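# Pour the ball into the middle arm's gutter

## Task

Get the ball out of the gutter it currently sits in and into the gutter belonging to the middle arm (arm2), pouring from one gutter to another if that helps. At the end, arm2's gutter must lie on its rest bar with the ball inside. The box may not be shifted, lifted, rotated or tilted beyond a small amount, and the ball may not drop noticeably below table-top height while no robot is carrying it. A gutter holds the ball only while its open end is the raised end; holding it by the handle pointed upward lets the ball roll out.

## Robot and tools

Setup: three identical i2rt Big YAM arms, arm1, arm2 (the middle one) and arm3. Each has six joints, a two-finger gripper and a wrist camera. Feet (base_link) in the scene frame, metres: arm1 x=-1.709 y=-0.510 z=+0.912 quat_wxyz=(+0.993, -0.007, +0.000, +0.117); arm2 x=-0.006 y=-0.081 z=+0.889 quat_wxyz=(+0.642, +0.003, +0.002, +0.767); arm3 x=+1.717 y=+0.345 z=+0.902 quat_wxyz=(+0.097, +0.000, -0.001, -0.995). Each foot faces its own +x. Reach is roughly 1.0 m from the joint 1 axis. Room cameras: cam_end_1, cam_end_2, cam_gap_1, cam_gap_2, cam_side, cam_top; wrist cameras: arm1_cam_wrist, arm2_cam_wrist, arm3_cam_wrist (all 672x504).

Frames: one scene frame, origin on the floor, +z up. The hand point lies between the finger pads, about 1 cm short of the tips. Fingers point along the hand's +z and open along its y. Printed hand positions can be off, more so when reaching far.

Tool move: optional keys arm1, arm2, arm3 (one object per robot) and cameras. An arm not named receives nothing new but may still be driving toward an earlier target. Inside an arm object: joints, target, speed.
- joints: a mapping of joint names to absolute goals: joint1_rad (-2.879 to 2.879, base yaw, positive counter-clockwise seen from above, 0 unfolds along the foot's +x), joint2_rad (0 to 3.141, shoulder; 0 = upper arm back and near level, increasing lifts then swings it forward), joint3_rad (0 to 3.019, elbow; 0 folded, increasing opens), joint4_rad (-1.692 to 1.57, hand pitch, positive tips fingers up), joint5_rad (-1.57 to 1.57, sideways hand swing, positive to the arm's right), joint6_rad (-2.094 to 2.094, roll, positive clockwise viewed from behind the hand), gripper_m (0 to 0.093 m fingertip gap). Done tolerances: ±0.045, ±0.14, ±0.09, ±0.055, ±0.03, ±0.035 rad and ±0.003 m.
- target: a single list of seven numbers [x, y, z, qw, qx, qy, qz], an absolute hand pose in the scene frame (metres, unit quaternion), in the same form the hand line prints. The hand travels in a straight line from its current hand_target toward it. When target is given, joints may only carry gripper_m.
- speed: top path speed, 0.002 to 0.5 m/s (default 0.25), valid only with target; rotation is capped at twice that value in rad/s.
All motions in one call begin together; all hand paths in one call finish together, paced by the slowest. Paths last 0.5 to 10 s and stop short if longer is needed. Each control step the path pose is clamped to 100 mm and 20 degrees from the measured hand; the hand lags, drifts, may overshoot speed (especially near full stretch) and often lands a centimetre or more off. Paths do not avoid obstacles or other arms. Unknown keys make a call invalid; out-of-range values get it refused, and a refusal cancels the later move, wait and finished_scene calls in that reply.
cameras: list of names, or ["all"]/omitted for all, [] for none.

Tool wait: seconds (0 to 10) plus optional cameras; commands nothing and returns full state. zoom_image: camera and region [x0, y0, x1, y1] in pixels (top-left origin, at most 504 by 504) of that camera's latest image. finished_scene: scene = current scene number; irreversible, and the goal must hold with the robots idle.

Results: per robot joint_positions, Joint velocities (rad/s, gripper m/s; "within noise" when still), joint torques (N m, arm joints only, include gravity, unit-specific offsets; joints 3 and 4 wrap at ±28), hand, hand_target, joint_status, hand_status, on_its_own. The line move lists each arm sent a motion with "done" or its worst status. "as last shown" marks arms not in the action; their status reads "not commanded". Images are newest frames and may trail the state slightly; the pictures line gives their order. Statuses: off_target (stopped away from goal, possibly still pushing); time_out (each joint keeps a nearby goal within 0.375, 0.375, 0.113, 0.225, 0.075, 0.3 rad and keeps pushing; resend the reported position to relax it); "joint command not followed" / "pose unreachable" / not_followed (a self/inter-arm collision check withheld the move; the arm may retry later until given new targets). on_its_own's "held at" shows a goal, not a reading.

Gripper: on a hard part the reading may be up to 0.005 m below the part width (or up to 0.002 above); closed on nothing reads 0.000 to 0.003. Full force (about 50 to 64 N per pad) comes about 0.005 m under the contact reading. Release by commanding well above the reading.

Avoid: any arm-to-arm press (including a gripper closing on another arm's fingers), which ends the scene; hard hits; disturbing the box; dropping the ball below table level or knocking anything out of the work area; letting go of moving items; prolonged pushing or stretched holding, which heats motors (MOTOR HOT at 85 °C; at 100 °C the arm drops everything for 30 to 60 s and keys read limit_stop_at_motor_heat, so resend targets afterward). Loose objects may occasionally be nudged by outside forces. The scene keeps running while you compose replies, holding the last command.

Each tool is called after "Request:" by a JSON object that holds its "method" and its "body", one argument or row to a line.

## Session

Request:
{"method": "move", "body": {

}}

Scene clock: 0.00 s.
Joint torques (N m): no reading
Motor temperatures (°C): arm1=[37 33 31 25 30 30 30] | arm2=[28 39 30 22 27 24 28] | arm3=[36 40 27 32 29 29 27]
Heat: arm1: hottest joint1_rad 37 °C; arm2: hottest joint2_rad 39 °C; arm3: hottest joint2_rad 40 °C.
Joint velocities: within noise
arm1.joint_positions: joint1_rad=-0.748 joint2_rad=+0.602 joint3_rad=+1.393 joint4_rad=-1.555 joint5_rad=-0.170 joint6_rad=-0.184 gripper_m=+0.09396
arm1.joint_status: not commanded
arm1.hand: x=-1.5290 y=-0.5723 z=+1.4175 quat_wxyz=(-0.396, -0.115, -0.909, +0.067) (m; scene frame)
arm1.hand_target: x=-1.5308 y=-0.5713 z=+1.4255 quat_wxyz=(-0.405, -0.113, -0.905, +0.070) (m; scene frame)
arm1.hand_status: not commanded
arm2.joint_positions: joint1_rad=-0.640 joint2_rad=+0.449 joint3_rad=+1.571 joint4_rad=-1.347 joint5_rad=+0.164 joint6_rad=-0.773 gripper_m=+0.09396
arm2.joint_status: not commanded
arm2.hand: x=+0.0743 y=+0.0075 z=+1.5343 quat_wxyz=(-0.622, +0.599, -0.503, -0.043) (m; scene frame)
arm2.hand_target: x=+0.0726 y=+0.0040 z=+1.5422 quat_wxyz=(-0.629, +0.594, -0.499, -0.045) (m; scene frame)
arm2.hand_status: not commanded
arm3.joint_positions: joint1_rad=+0.810 joint2_rad=+0.479 joint3_rad=+1.689 joint4_rad=-1.137 joint5_rad=-0.072 joint6_rad=+0.054 gripper_m=+0.09396
arm3.joint_status: not commanded
arm3.hand: x=+1.6758 y=+0.2590 z=+1.6429 quat_wxyz=(-0.391, -0.592, -0.334, +0.620) (m; scene frame)
arm3.hand_target: x=+1.6779 y=+0.2624 z=+1.6496 quat_wxyz=(-0.394, -0.586, -0.331, +0.626) (m; scene frame)
arm3.hand_status: not commanded
pictures: arm1_cam_wrist, arm2_cam_wrist, arm3_cam_wrist, cam_end_1, cam_end_2, cam_gap_1, cam_gap_2, cam_side, cam_top

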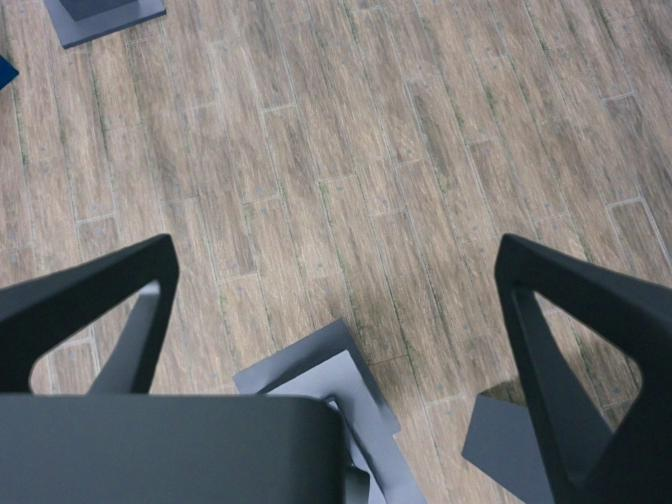

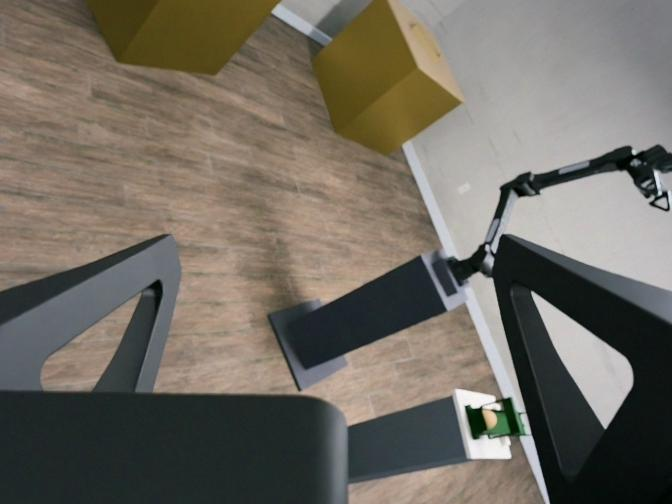

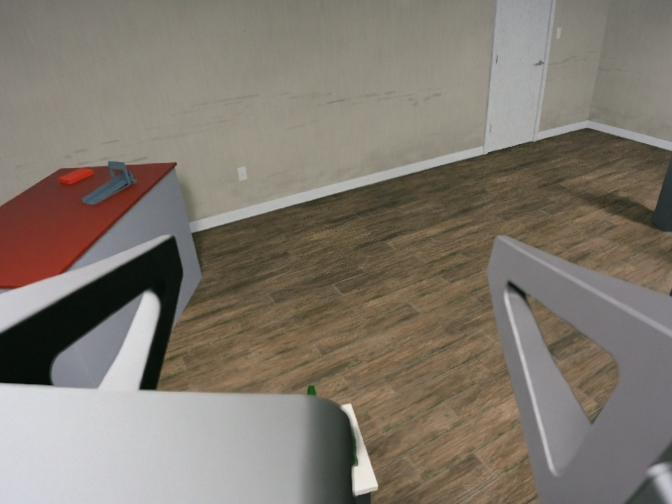

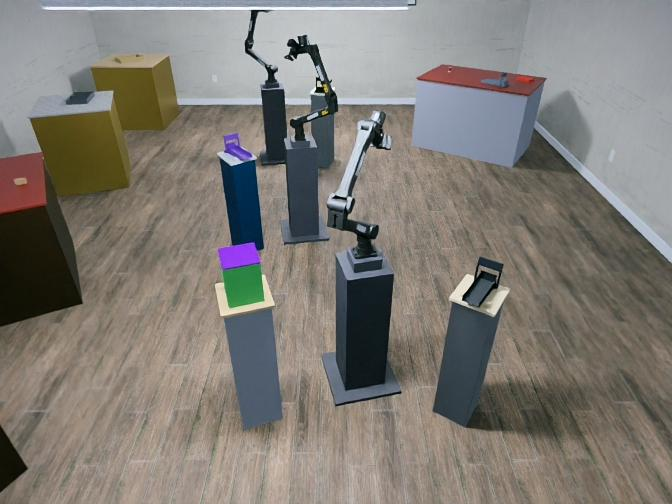

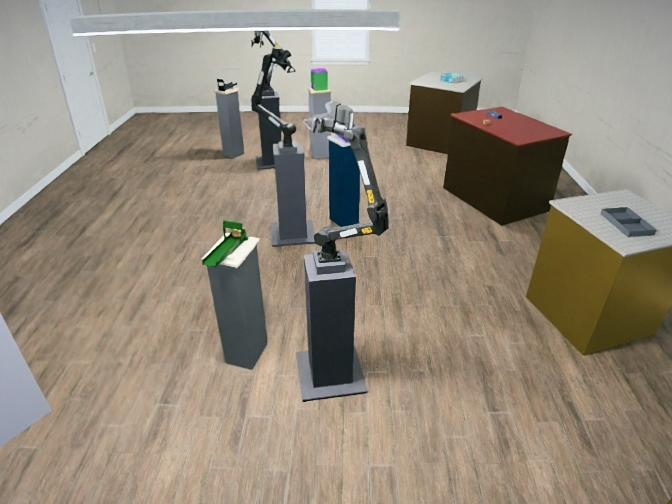

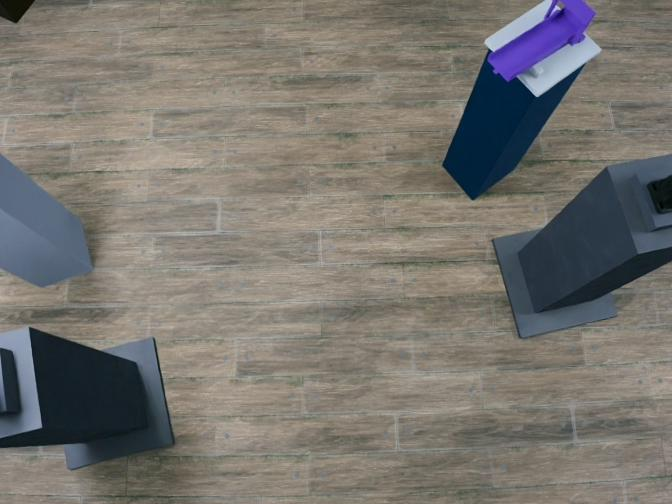

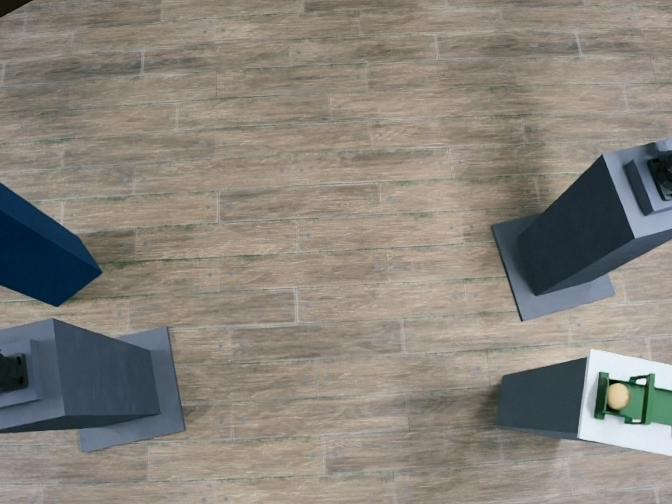

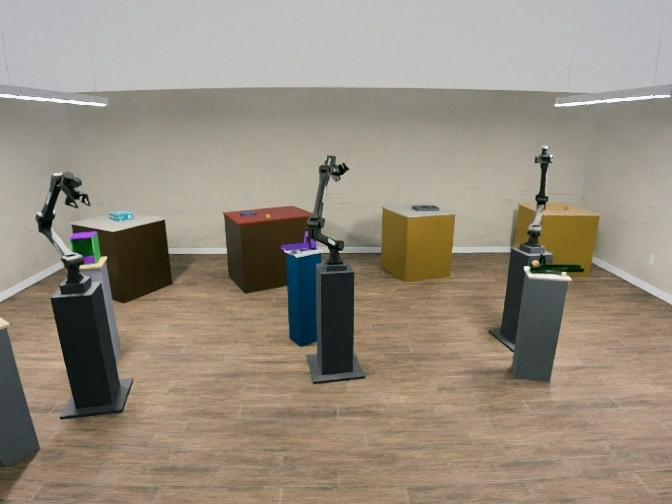

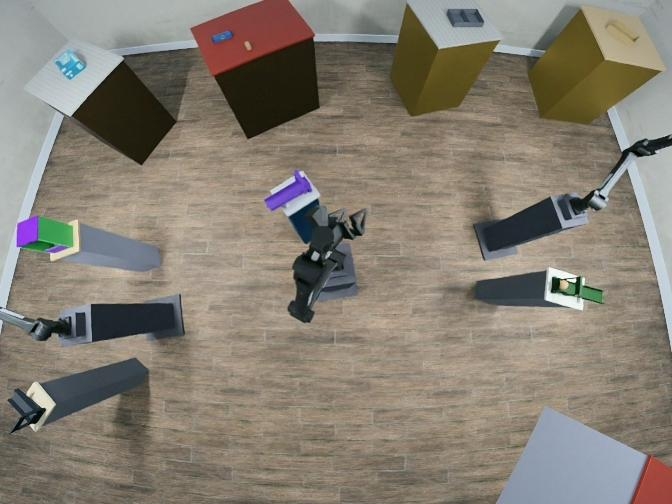

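Request:
{"method": "zoom_image", "body": {
  "camera": "cam_gap_2",
  "region": [560, 330, 672, 470]
}}

Request:
{"method": "zoom_image", "body": {
  "camera": "cam_gap_1",
  "region": [470, 0, 620, 110]
}}

Request:
{"method": "zoom_image", "body": {
  "camera": "cam_end_2",
  "region": [190, 210, 280, 280]
}}

Request:
{"method": "zoom_image", "body": {
  "camera": "cam_side",
  "region": [500, 240, 600, 310]
}}

Request:
{"method": "zoom_image", "body": {
  "camera": "cam_side",
  "region": [260, 220, 360, 290]
}}

Request:
{"method": "zoom_image", "body": {
  "camera": "cam_top",
  "region": [250, 150, 390, 255]
}}

Request:
{"method": "zoom_image", "body": {
  "camera": "cam_top",
  "region": [530, 250, 620, 320]
}}

Request:
{"method": "zoom_image", "body": {
  "camera": "cam_end_1",
  "region": [440, 240, 530, 320]
}}

Scaled by 3.600 from the camera's 672x504 image, which has a finer 960x720 frame.

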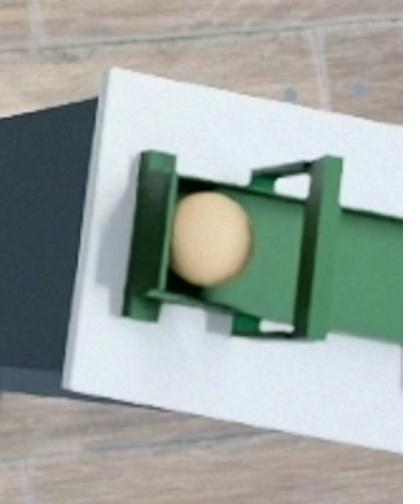

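Scaled by 3.360 from the camera's 672x504 image, which has a finer 960x720 frame.

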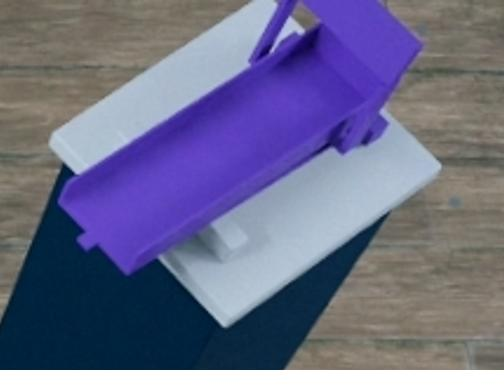

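Scaled by 5.600 from the camera's 672x504 image, which has a finer 960x720 frame.

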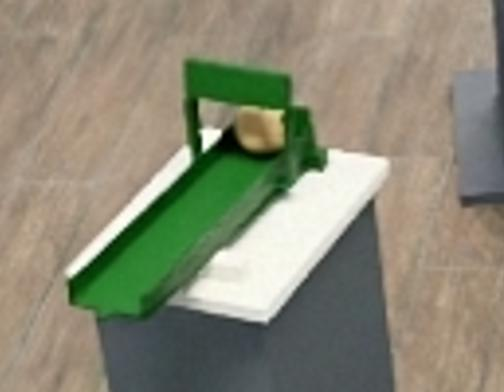

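Scaled by 5.040 from the camera's 672x504 image, which has a finer 960x720 frame.

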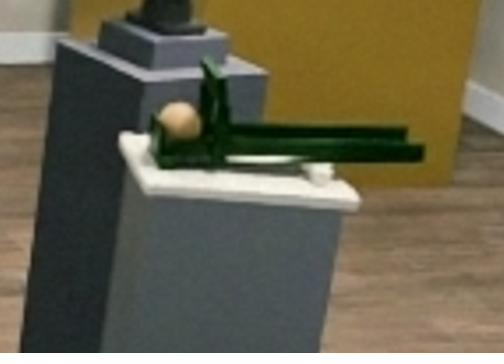

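Scaled by 5.040 from the camera's 672x504 image, which has a finer 960x720 frame.

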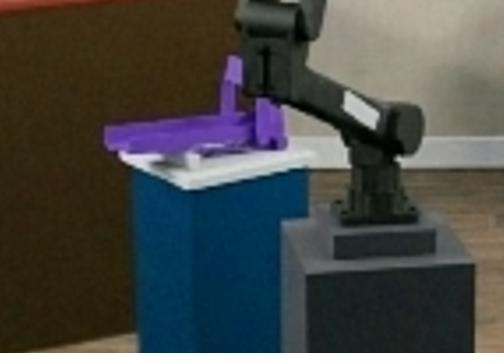

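Scaled by 3.600 from the camera's 672x504 image, which has a finer 960x720 frame.

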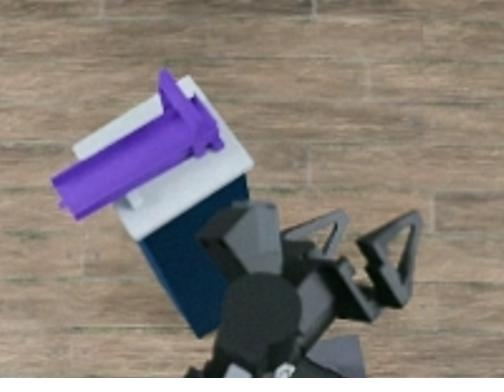

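Scaled by 5.600 from the camera's 672x504 image, which has a finer 960x720 frame.

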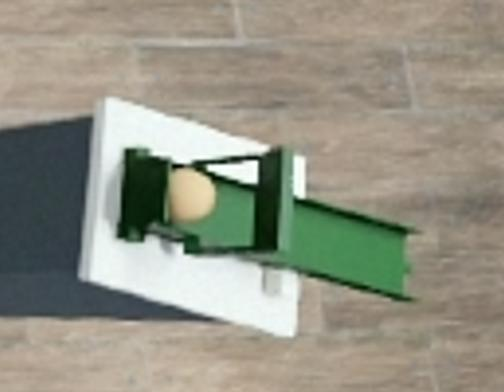

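Scaled by 5.600 from the camera's 672x504 image, which has a finer 960x720 frame.

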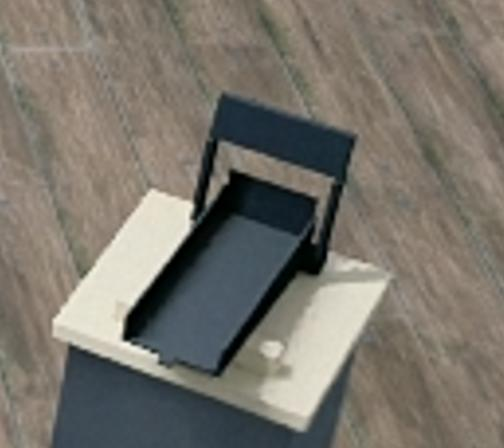

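Request:
{"method": "move", "body": {
  "arm3": {"target":[1.74,-0.07,1.36,0,0.766,0.643,0],"speed":0.3},
  "arm2": {"target":[-0.2,0.38,1.36,0,-0.853,0.522,0],"speed":0.3}
}}

Scene clock: 6.40 s.
Joint torques (N m): arm1=[-0.67 1.32 8.58 1.77 -0.19 0.1] | arm2=[1.2 -11.4 14.23 0.79 -0.15 0.16] | arm3=[-1.55 -7.41 11.38 0.27 -0.06 -0.23]
Motor temperatures (°C): arm1=[37 33 31 25 29 29 30] | arm2=[28 39 31 22 27 24 28] | arm3=[35 39 27 32 29 29 27]
Heat: arm1: hottest joint1_rad 37 °C; arm2: hottest joint2_rad 39 °C; arm3: hottest joint2_rad 39 °C.
move: arm2 off_target; arm3 off_target
Joint velocities: within noise
arm1: as last shown
arm2.joint_positions: joint1_rad=+0.239 joint2_rad=+1.531 joint3_rad=+1.978 joint4_rad=-1.686 joint5_rad=+0.010 joint6_rad=-0.087 gripper_m=+0.09396
arm2.joint_status: not commanded
arm2.hand: x=-0.2032 y=+0.3761 z=+1.3356 quat_wxyz=(-0.099, +0.848, -0.503, -0.135) (m; scene frame)
arm2.hand_target: x=-0.1995 y=+0.3789 z=+1.3589 quat_wxyz=(-0.112, +0.838, -0.511, -0.156) (m; scene frame)
arm2.hand_status: off_target (0.025 m and 19.3 deg from the pose sent, 0.494 m and 78.6 deg at the start; pose on its path clipped on 50 of 113 steps; a joint's target at an end of its range on 58 of 113 steps)
arm3.joint_positions: joint1_rad=+1.446 joint2_rad=+1.327 joint3_rad=+1.742 joint4_rad=-1.694 joint5_rad=+0.000 joint6_rad=+0.245 gripper_m=+0.09396
arm3.joint_status: not commanded
arm3.hand: x=+1.7460 y=-0.0695 z=+1.3358 quat_wxyz=(-0.119, -0.758, -0.636, +0.086) (m; scene frame)
arm3.hand_target: x=+1.7402 y=-0.0692 z=+1.3587 quat_wxyz=(-0.137, -0.755, -0.633, +0.101) (m; scene frame)
arm3.hand_status: off_target (0.025 m and 16.9 deg from the pose sent, 0.439 m and 96.1 deg at the start; pose on its path clipped on 23 of 113 steps; a joint's target at an end of its range on 60 of 113 steps)
pictures: arm1_cam_wrist, arm2_cam_wrist, arm3_cam_wrist, cam_end_1, cam_end_2, cam_gap_1, cam_gap_2, cam_side, cam_top

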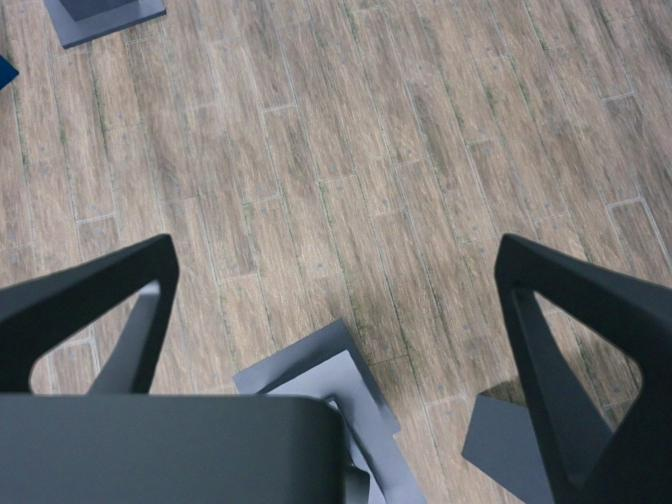

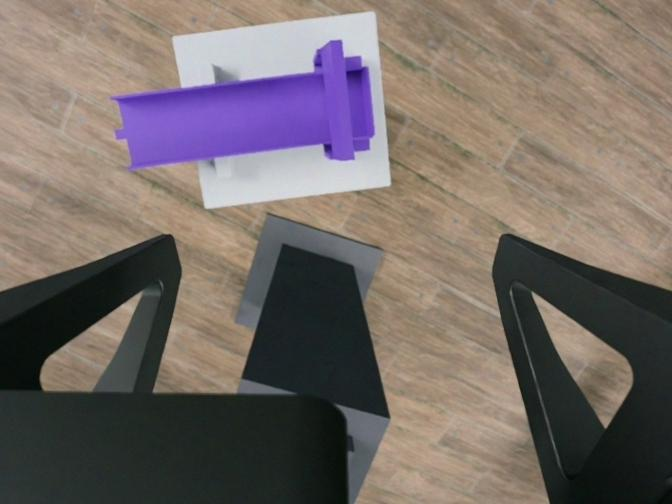

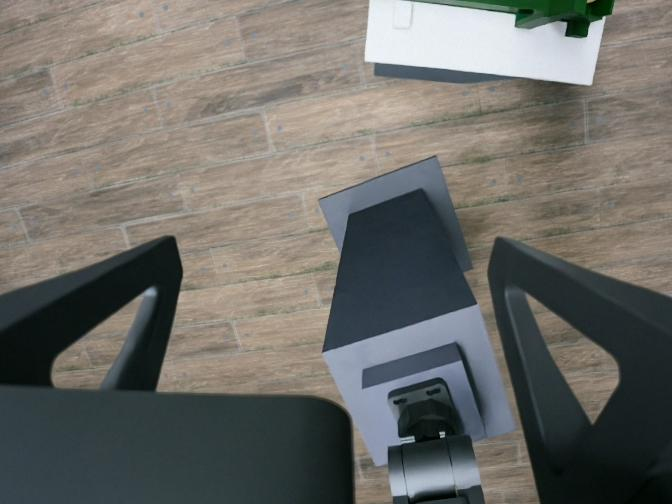

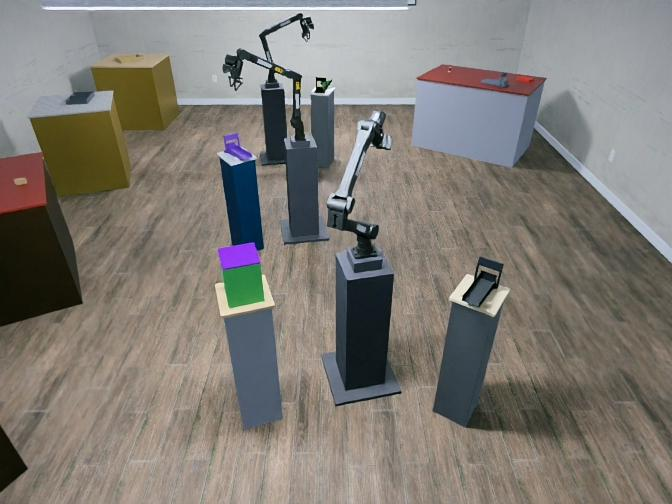

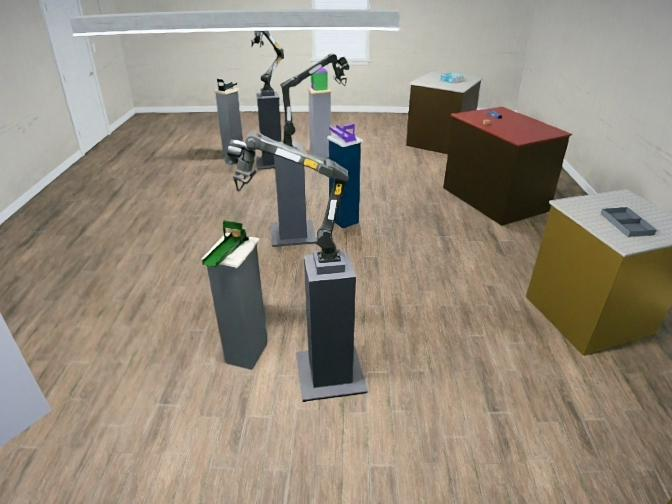

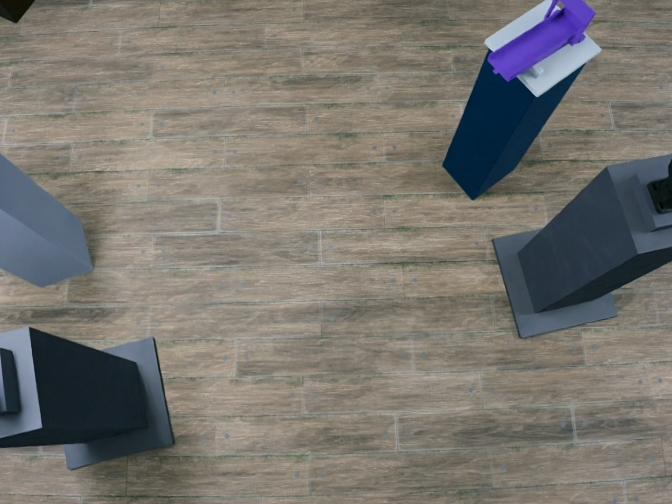

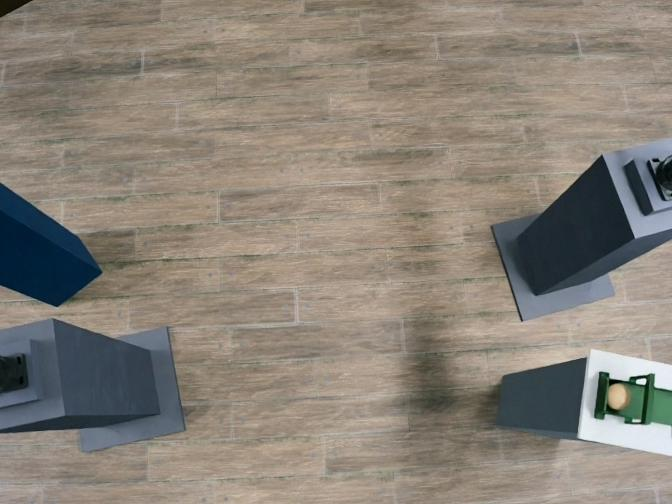

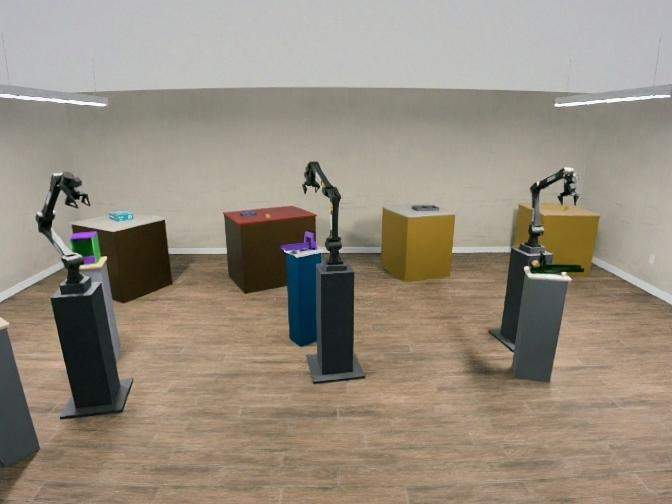

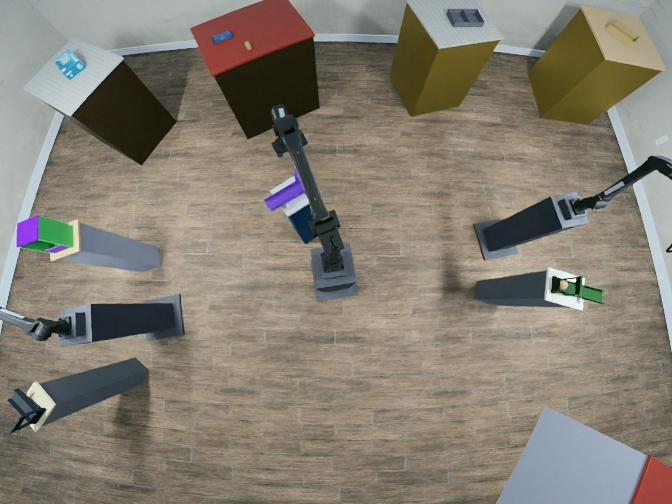

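Request:
{"method": "zoom_image", "body": {
  "camera": "arm2_cam_wrist",
  "region": [90, 0, 410, 220]
}}

Request:
{"method": "move", "body": {
  "arm3": {"target":[1.76,-0.17,1.27,0,0.766,0.643,0],"speed":0.3},
  "arm2": {"target":[-0.22,0.41,1.24,0,-0.887,0.462,0],"speed":0.3},
  "cameras": ["arm2_cam_wrist","arm3_cam_wrist","cam_top","cam_side","cam_end_2"]
}}

Scaled by 1.575 from the camera's 672x504 image, which has a finer 960x720 frame.

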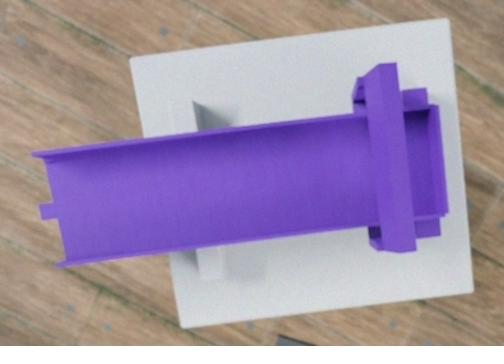

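Scene clock: 9.70 s.
Joint torques (N m): arm1=[-0.67 1.32 8.59 1.77 -0.18 0.1] | arm2=[1.85 -14.8 10.19 0.43 -0.01 -0.19] | arm3=[1.08 -11.11 11.52 -0.02 0.05 0.03]
Motor temperatures (°C): arm1=[37 33 31 25 29 29 30] | arm2=[28 39 31 22 27 24 28] | arm3=[35 39 28 32 29 29 27]
Heat: arm1: hottest joint1_rad 37 °C; arm2: hottest joint2_rad 39 °C; arm3: hottest joint2_rad 39 °C.
move: arm2 off_target; arm3 off_target
Joint velocities: within noise
arm1: as last shown
arm2.joint_positions: joint1_rad=+0.239 joint2_rad=+1.695 joint3_rad=+1.935 joint4_rad=-1.686 joint5_rad=+0.003 joint6_rad=-0.177 gripper_m=+0.09396
arm2.joint_status: not commanded
arm2.hand: x=-0.2206 y=+0.4110 z=+1.2358 quat_wxyz=(-0.039, +0.881, -0.469, -0.051) (m; scene frame)
arm2.hand_target: x=-0.2199 y=+0.4098 z=+1.2394 quat_wxyz=(-0.040, +0.885, -0.461, -0.051) (m; scene frame)
arm2.hand_status: off_target (0.004 m and 7.4 deg from the pose sent, 0.103 m and 20.3 deg at the start; a joint's target at an end of its range on 46 of 47 steps)
arm3.joint_positions: joint1_rad=+1.446 joint2_rad=+1.638 joint3_rad=+1.861 joint4_rad=-1.695 joint5_rad=-0.001 joint6_rad=+0.245 gripper_m=+0.09396
arm3.joint_status: not commanded
arm3.hand: x=+1.7527 y=-0.1647 z=+1.2471 quat_wxyz=(-0.041, -0.765, -0.642, +0.030) (m; scene frame)
arm3.hand_target: x=+1.7599 y=-0.1688 z=+1.2692 quat_wxyz=(-0.061, -0.764, -0.641, +0.043) (m; scene frame)
arm3.hand_status: off_target (0.025 m and 5.9 deg from the pose sent, 0.121 m and 16.9 deg at the start; a joint's target at an end of its range on 46 of 47 steps)
pictures: arm2_cam_wrist, arm3_cam_wrist, cam_end_2, cam_side, cam_top

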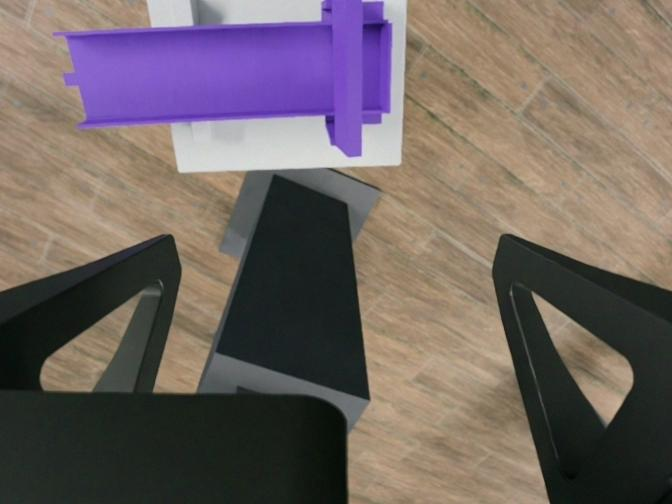

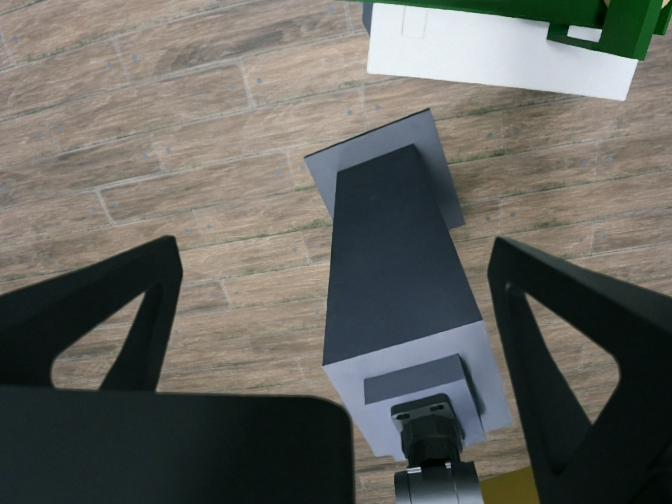

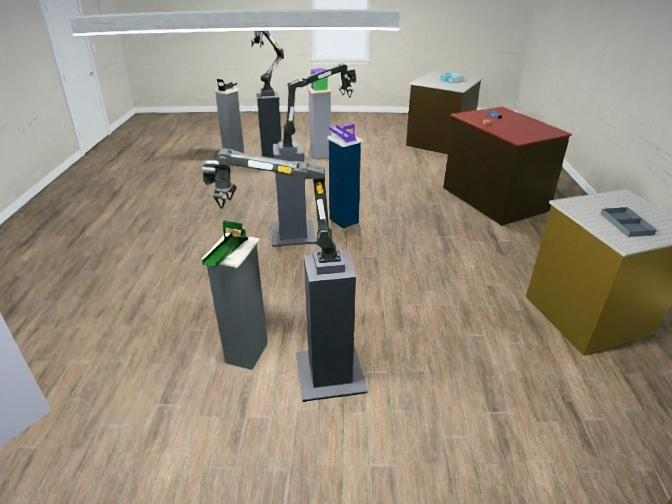

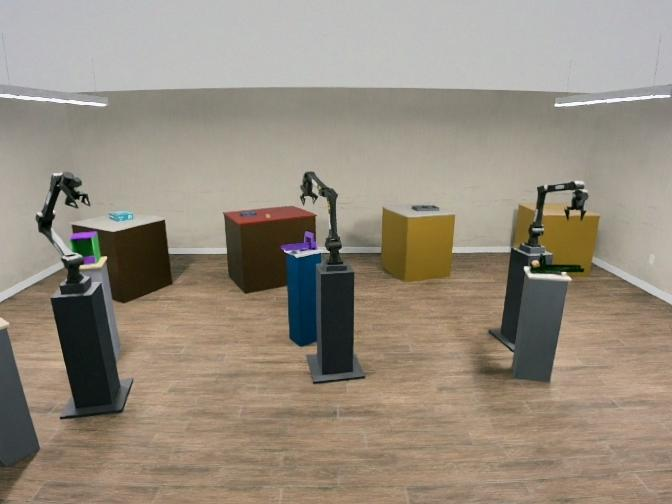

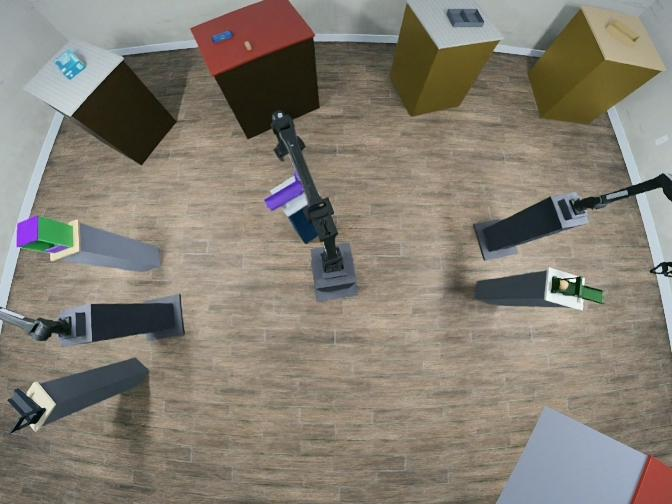

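Request:
{"method": "move", "body": {
  "arm3": {"target":[1.56,-0.13,1.25,0,0.799,0.602,0],"speed":0.3},
  "arm2": {"target":[-0.215,0.435,1.15,0,-0.887,0.462,0],"speed":0.3},
  "cameras": ["arm2_cam_wrist","arm3_cam_wrist","cam_top","cam_side","cam_end_2"]
}}

Request:
{"method": "zoom_image", "body": {
  "camera": "cam_side",
  "region": [260, 150, 360, 290]
}}

Request:
{"method": "zoom_image", "body": {
  "camera": "cam_side",
  "region": [500, 170, 600, 310]
}}

Request:
{"method": "zoom_image", "body": {
  "camera": "cam_end_2",
  "region": [190, 140, 370, 280]
}}

Scene clock: 12.97 s.
Joint torques (N m): arm1=[-0.73 1.32 8.59 1.76 -0.19 0.1] | arm2=[1.14 -15.68 10.1 0.87 -0.01 -0.19] | arm3=[-0.26 -10.58 8.98 -0.06 0.08 -0.24]
Motor temperatures (°C): arm1=[37 33 31 25 29 29 29] | arm2=[28 39 32 22 27 24 28] | arm3=[35 39 28 32 29 29 27]
Heat: arm1: hottest joint1_rad 37 °C; arm2: hottest joint2_rad 39 °C; arm3: hottest joint2_rad 39 °C.
move: arm2 done; arm3 off_target
Joint velocities: within noise
arm1: as last shown
arm2.joint_positions: joint1_rad=+0.221 joint2_rad=+1.804 joint3_rad=+1.861 joint4_rad=-1.641 joint5_rad=+0.004 joint6_rad=-0.204 gripper_m=+0.09396
arm2.joint_status: not commanded
arm2.hand: x=-0.2180 y=+0.4296 z=+1.1504 quat_wxyz=(+0.004, +0.885, -0.465, +0.003) (m; scene frame)
arm2.hand_target: x=-0.2150 y=+0.4349 z=+1.1501 quat_wxyz=(+0.000, +0.887, -0.462, +0.000) (m; scene frame)
arm2.hand_status: done (0.006 m and 0.7 deg from the pose sent, 0.089 m and 7.4 deg at the start)
arm3.joint_positions: joint1_rad=+1.059 joint2_rad=+1.611 joint3_rad=+1.823 joint4_rad=-1.695 joint5_rad=-0.003 joint6_rad=-0.025 gripper_m=+0.09396
arm3.joint_status: not commanded
arm3.hand: x=+1.5612 y=-0.1289 z=+1.2449 quat_wxyz=(-0.027, -0.802, -0.596, +0.036) (m; scene frame)
arm3.hand_target: x=+1.5601 y=-0.1298 z=+1.2494 quat_wxyz=(-0.028, -0.798, -0.601, +0.039) (m; scene frame)
arm3.hand_status: off_target (0.005 m and 5.3 deg from the pose sent, 0.196 m and 8.4 deg at the start; a joint's target at an end of its range on 50 of 51 steps)
pictures: arm2_cam_wrist, arm3_cam_wrist, cam_end_2, cam_side, cam_top

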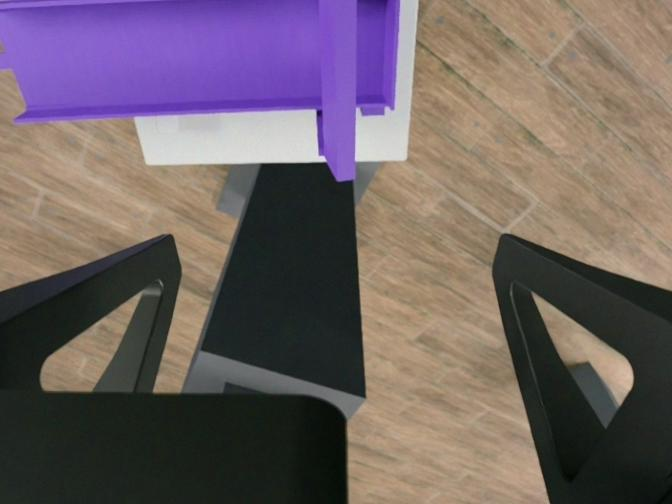

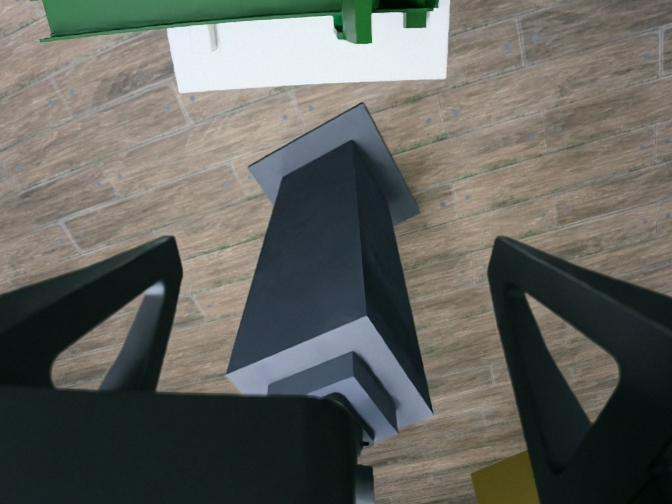

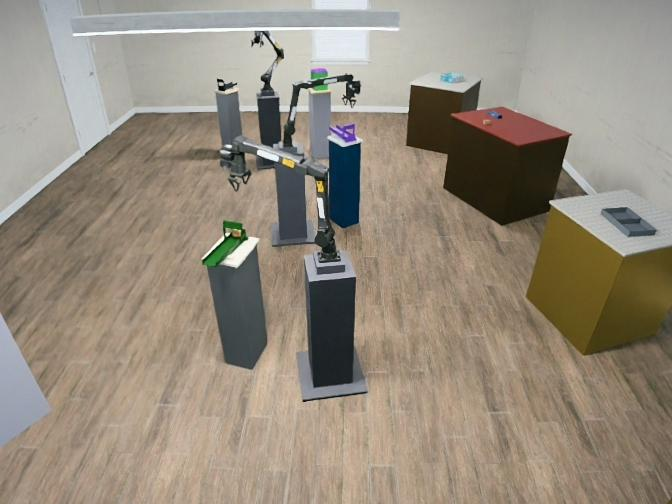

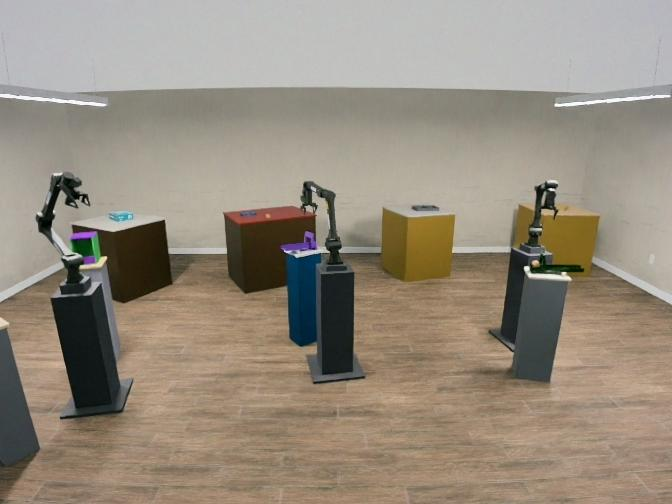

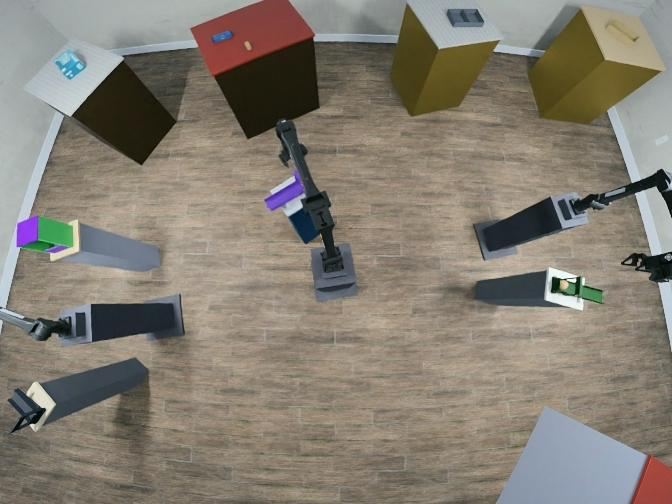

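Scaled by 3.600 from the camera's 672x504 image, which has a finer 960x720 frame.

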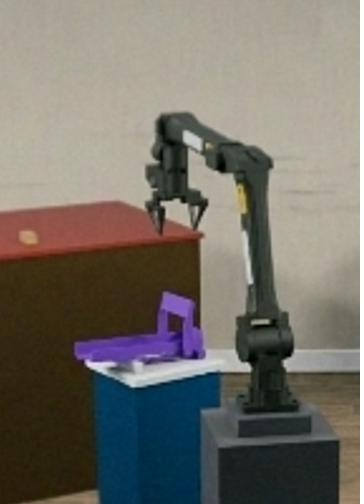

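Scaled by 3.600 from the camera's 672x504 image, which has a finer 960x720 frame.

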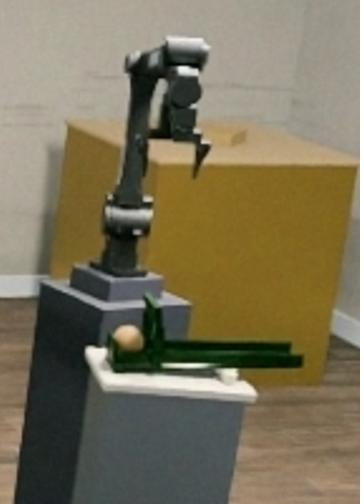

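Scaled by 2.800 from the camera's 672x504 image, which has a finer 960x720 frame.

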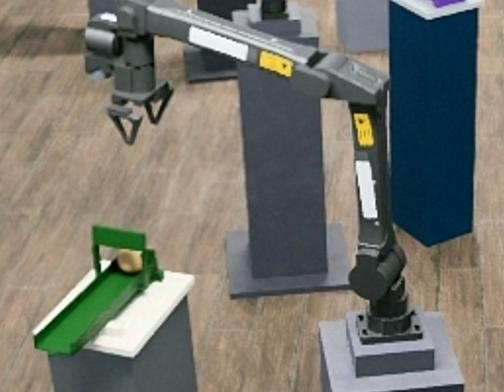

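Request:
{"method": "move", "body": {
  "arm3": {"target":[1.52,-0.207,1.13,0,0.788,0.616,0],"speed":0.2},
  "arm2": {"target":[-0.215,0.425,1.1,0,-0.887,0.462,0],"speed":0.2},
  "cameras": ["arm2_cam_wrist","arm3_cam_wrist","cam_top","cam_side","cam_end_2"]
}}

Request:
{"method": "zoom_image", "body": {
  "camera": "cam_side",
  "region": [270, 190, 350, 270]
}}

Request:
{"method": "zoom_image", "body": {
  "camera": "cam_side",
  "region": [510, 190, 590, 290]
}}

Request:
{"method": "zoom_image", "body": {
  "camera": "cam_end_2",
  "region": [190, 140, 370, 280]
}}

Scene clock: 15.93 s.
Joint torques (N m): arm1=[-0.67 1.32 8.59 1.76 -0.19 0.1] | arm2=[1.55 -18.08 9.54 0.83 -0.03 -0.12] | arm3=[-1.38 -14.21 11.47 0.38 0.06 -0.21]
Motor temperatures (°C): arm1=[37 33 31 25 29 29 29] | arm2=[28 39 32 22 26 24 28] | arm3=[35 39 28 32 29 29 27]
Heat: arm1: hottest joint1_rad 37 °C; arm2: hottest joint2_rad 39 °C; arm3: hottest joint2_rad 39 °C.
move: arm2 done; arm3 off_target
Joint velocities: within noise
arm1: as last shown
arm2.joint_positions: joint1_rad=+0.221 joint2_rad=+1.804 joint3_rad=+1.702 joint4_rad=-1.501 joint5_rad=+0.004 joint6_rad=-0.204 gripper_m=+0.09396
arm2.joint_status: not commanded
arm2.hand: x=-0.2160 y=+0.4242 z=+1.0898 quat_wxyz=(+0.010, +0.885, -0.465, +0.011) (m; scene frame)
arm2.hand_target: x=-0.2150 y=+0.4249 z=+1.1000 quat_wxyz=(+0.000, +0.887, -0.462, +0.000) (m; scene frame)
arm2.hand_status: done (0.010 m and 1.7 deg from the pose sent, 0.051 m and 0.7 deg at the start)
arm3.joint_positions: joint1_rad=+1.049 joint2_rad=+1.894 joint3_rad=+1.845 joint4_rad=-1.590 joint5_rad=+0.000 joint6_rad=-0.084 gripper_m=+0.09396
arm3.joint_status: not commanded
arm3.hand: x=+1.5329 y=-0.1951 z=+1.1077 quat_wxyz=(+0.018, -0.787, -0.615, -0.028) (m; scene frame)
arm3.hand_target: x=+1.5204 y=-0.2057 z=+1.1302 quat_wxyz=(+0.000, -0.788, -0.616, +0.000) (m; scene frame)
arm3.hand_status: off_target (0.028 m and 3.7 deg from the pose sent, 0.145 m and 5.9 deg at the start)
pictures: arm2_cam_wrist, arm3_cam_wrist, cam_end_2, cam_side, cam_top

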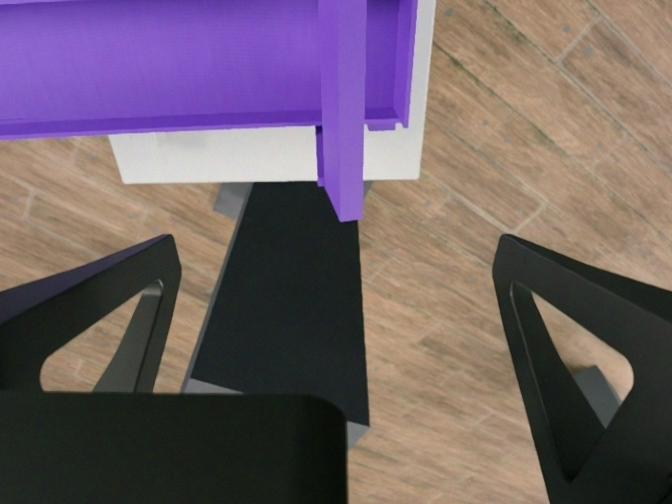

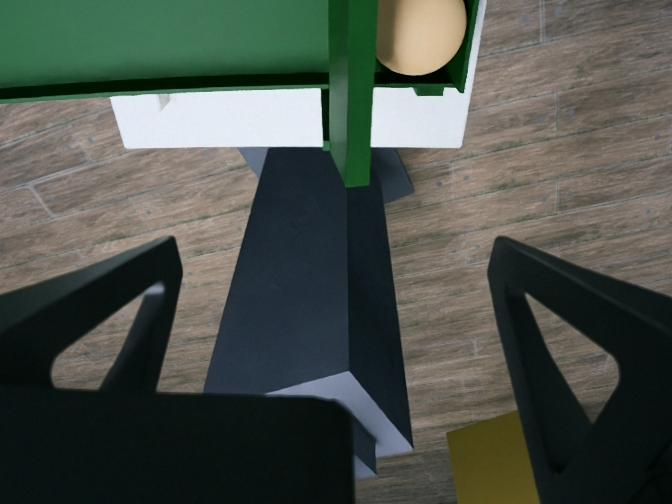

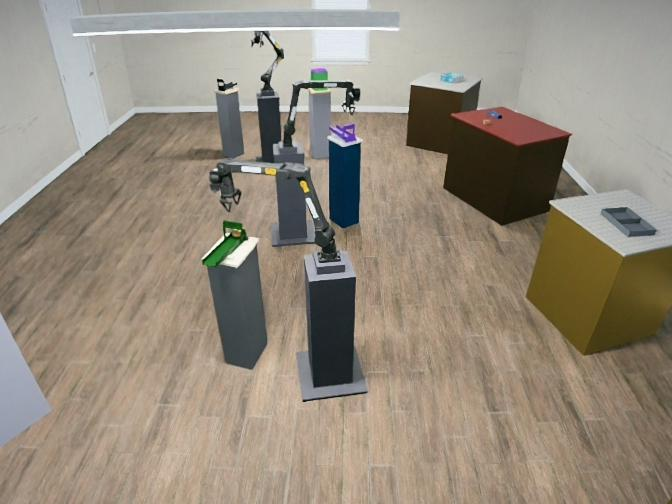

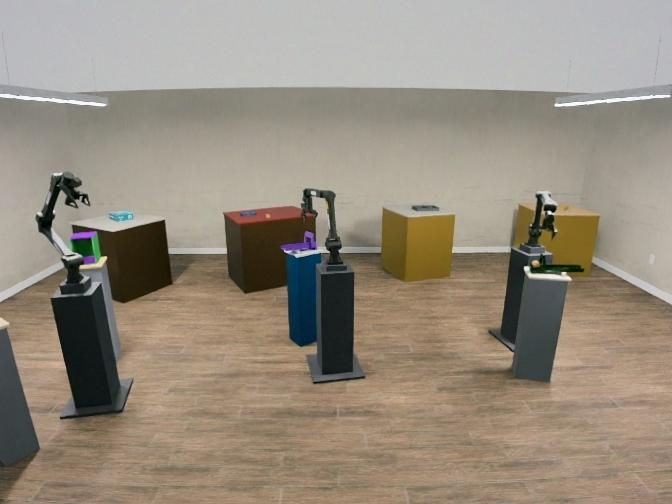

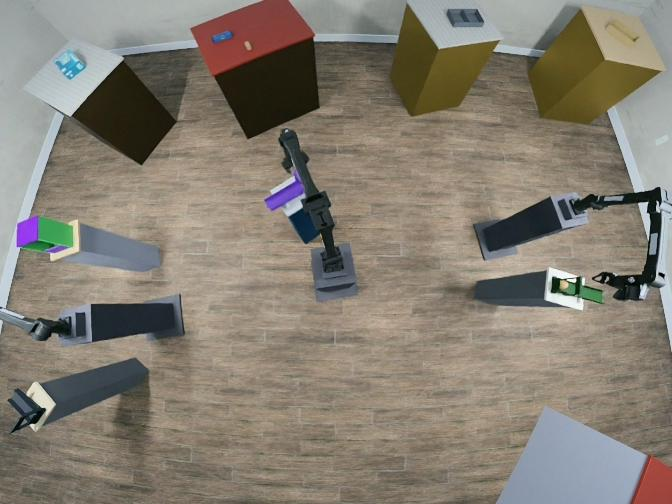

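Scaled by 6.300 from the camera's 672x504 image, which has a finer 960x720 frame.

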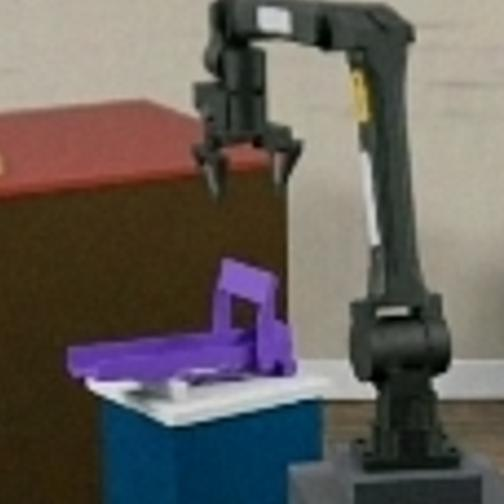

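Scaled by 5.040 from the camera's 672x504 image, which has a finer 960x720 frame.

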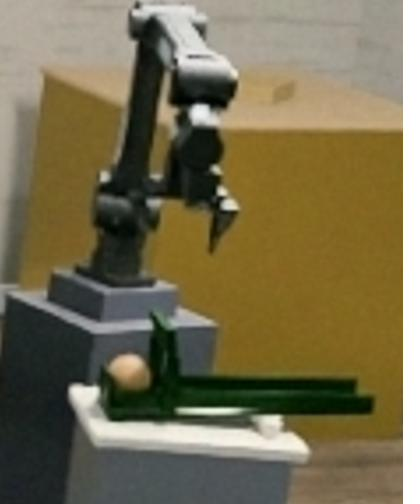

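Scaled by 2.800 from the camera's 672x504 image, which has a finer 960x720 frame.

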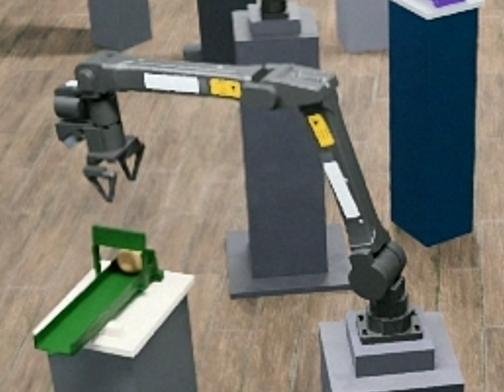

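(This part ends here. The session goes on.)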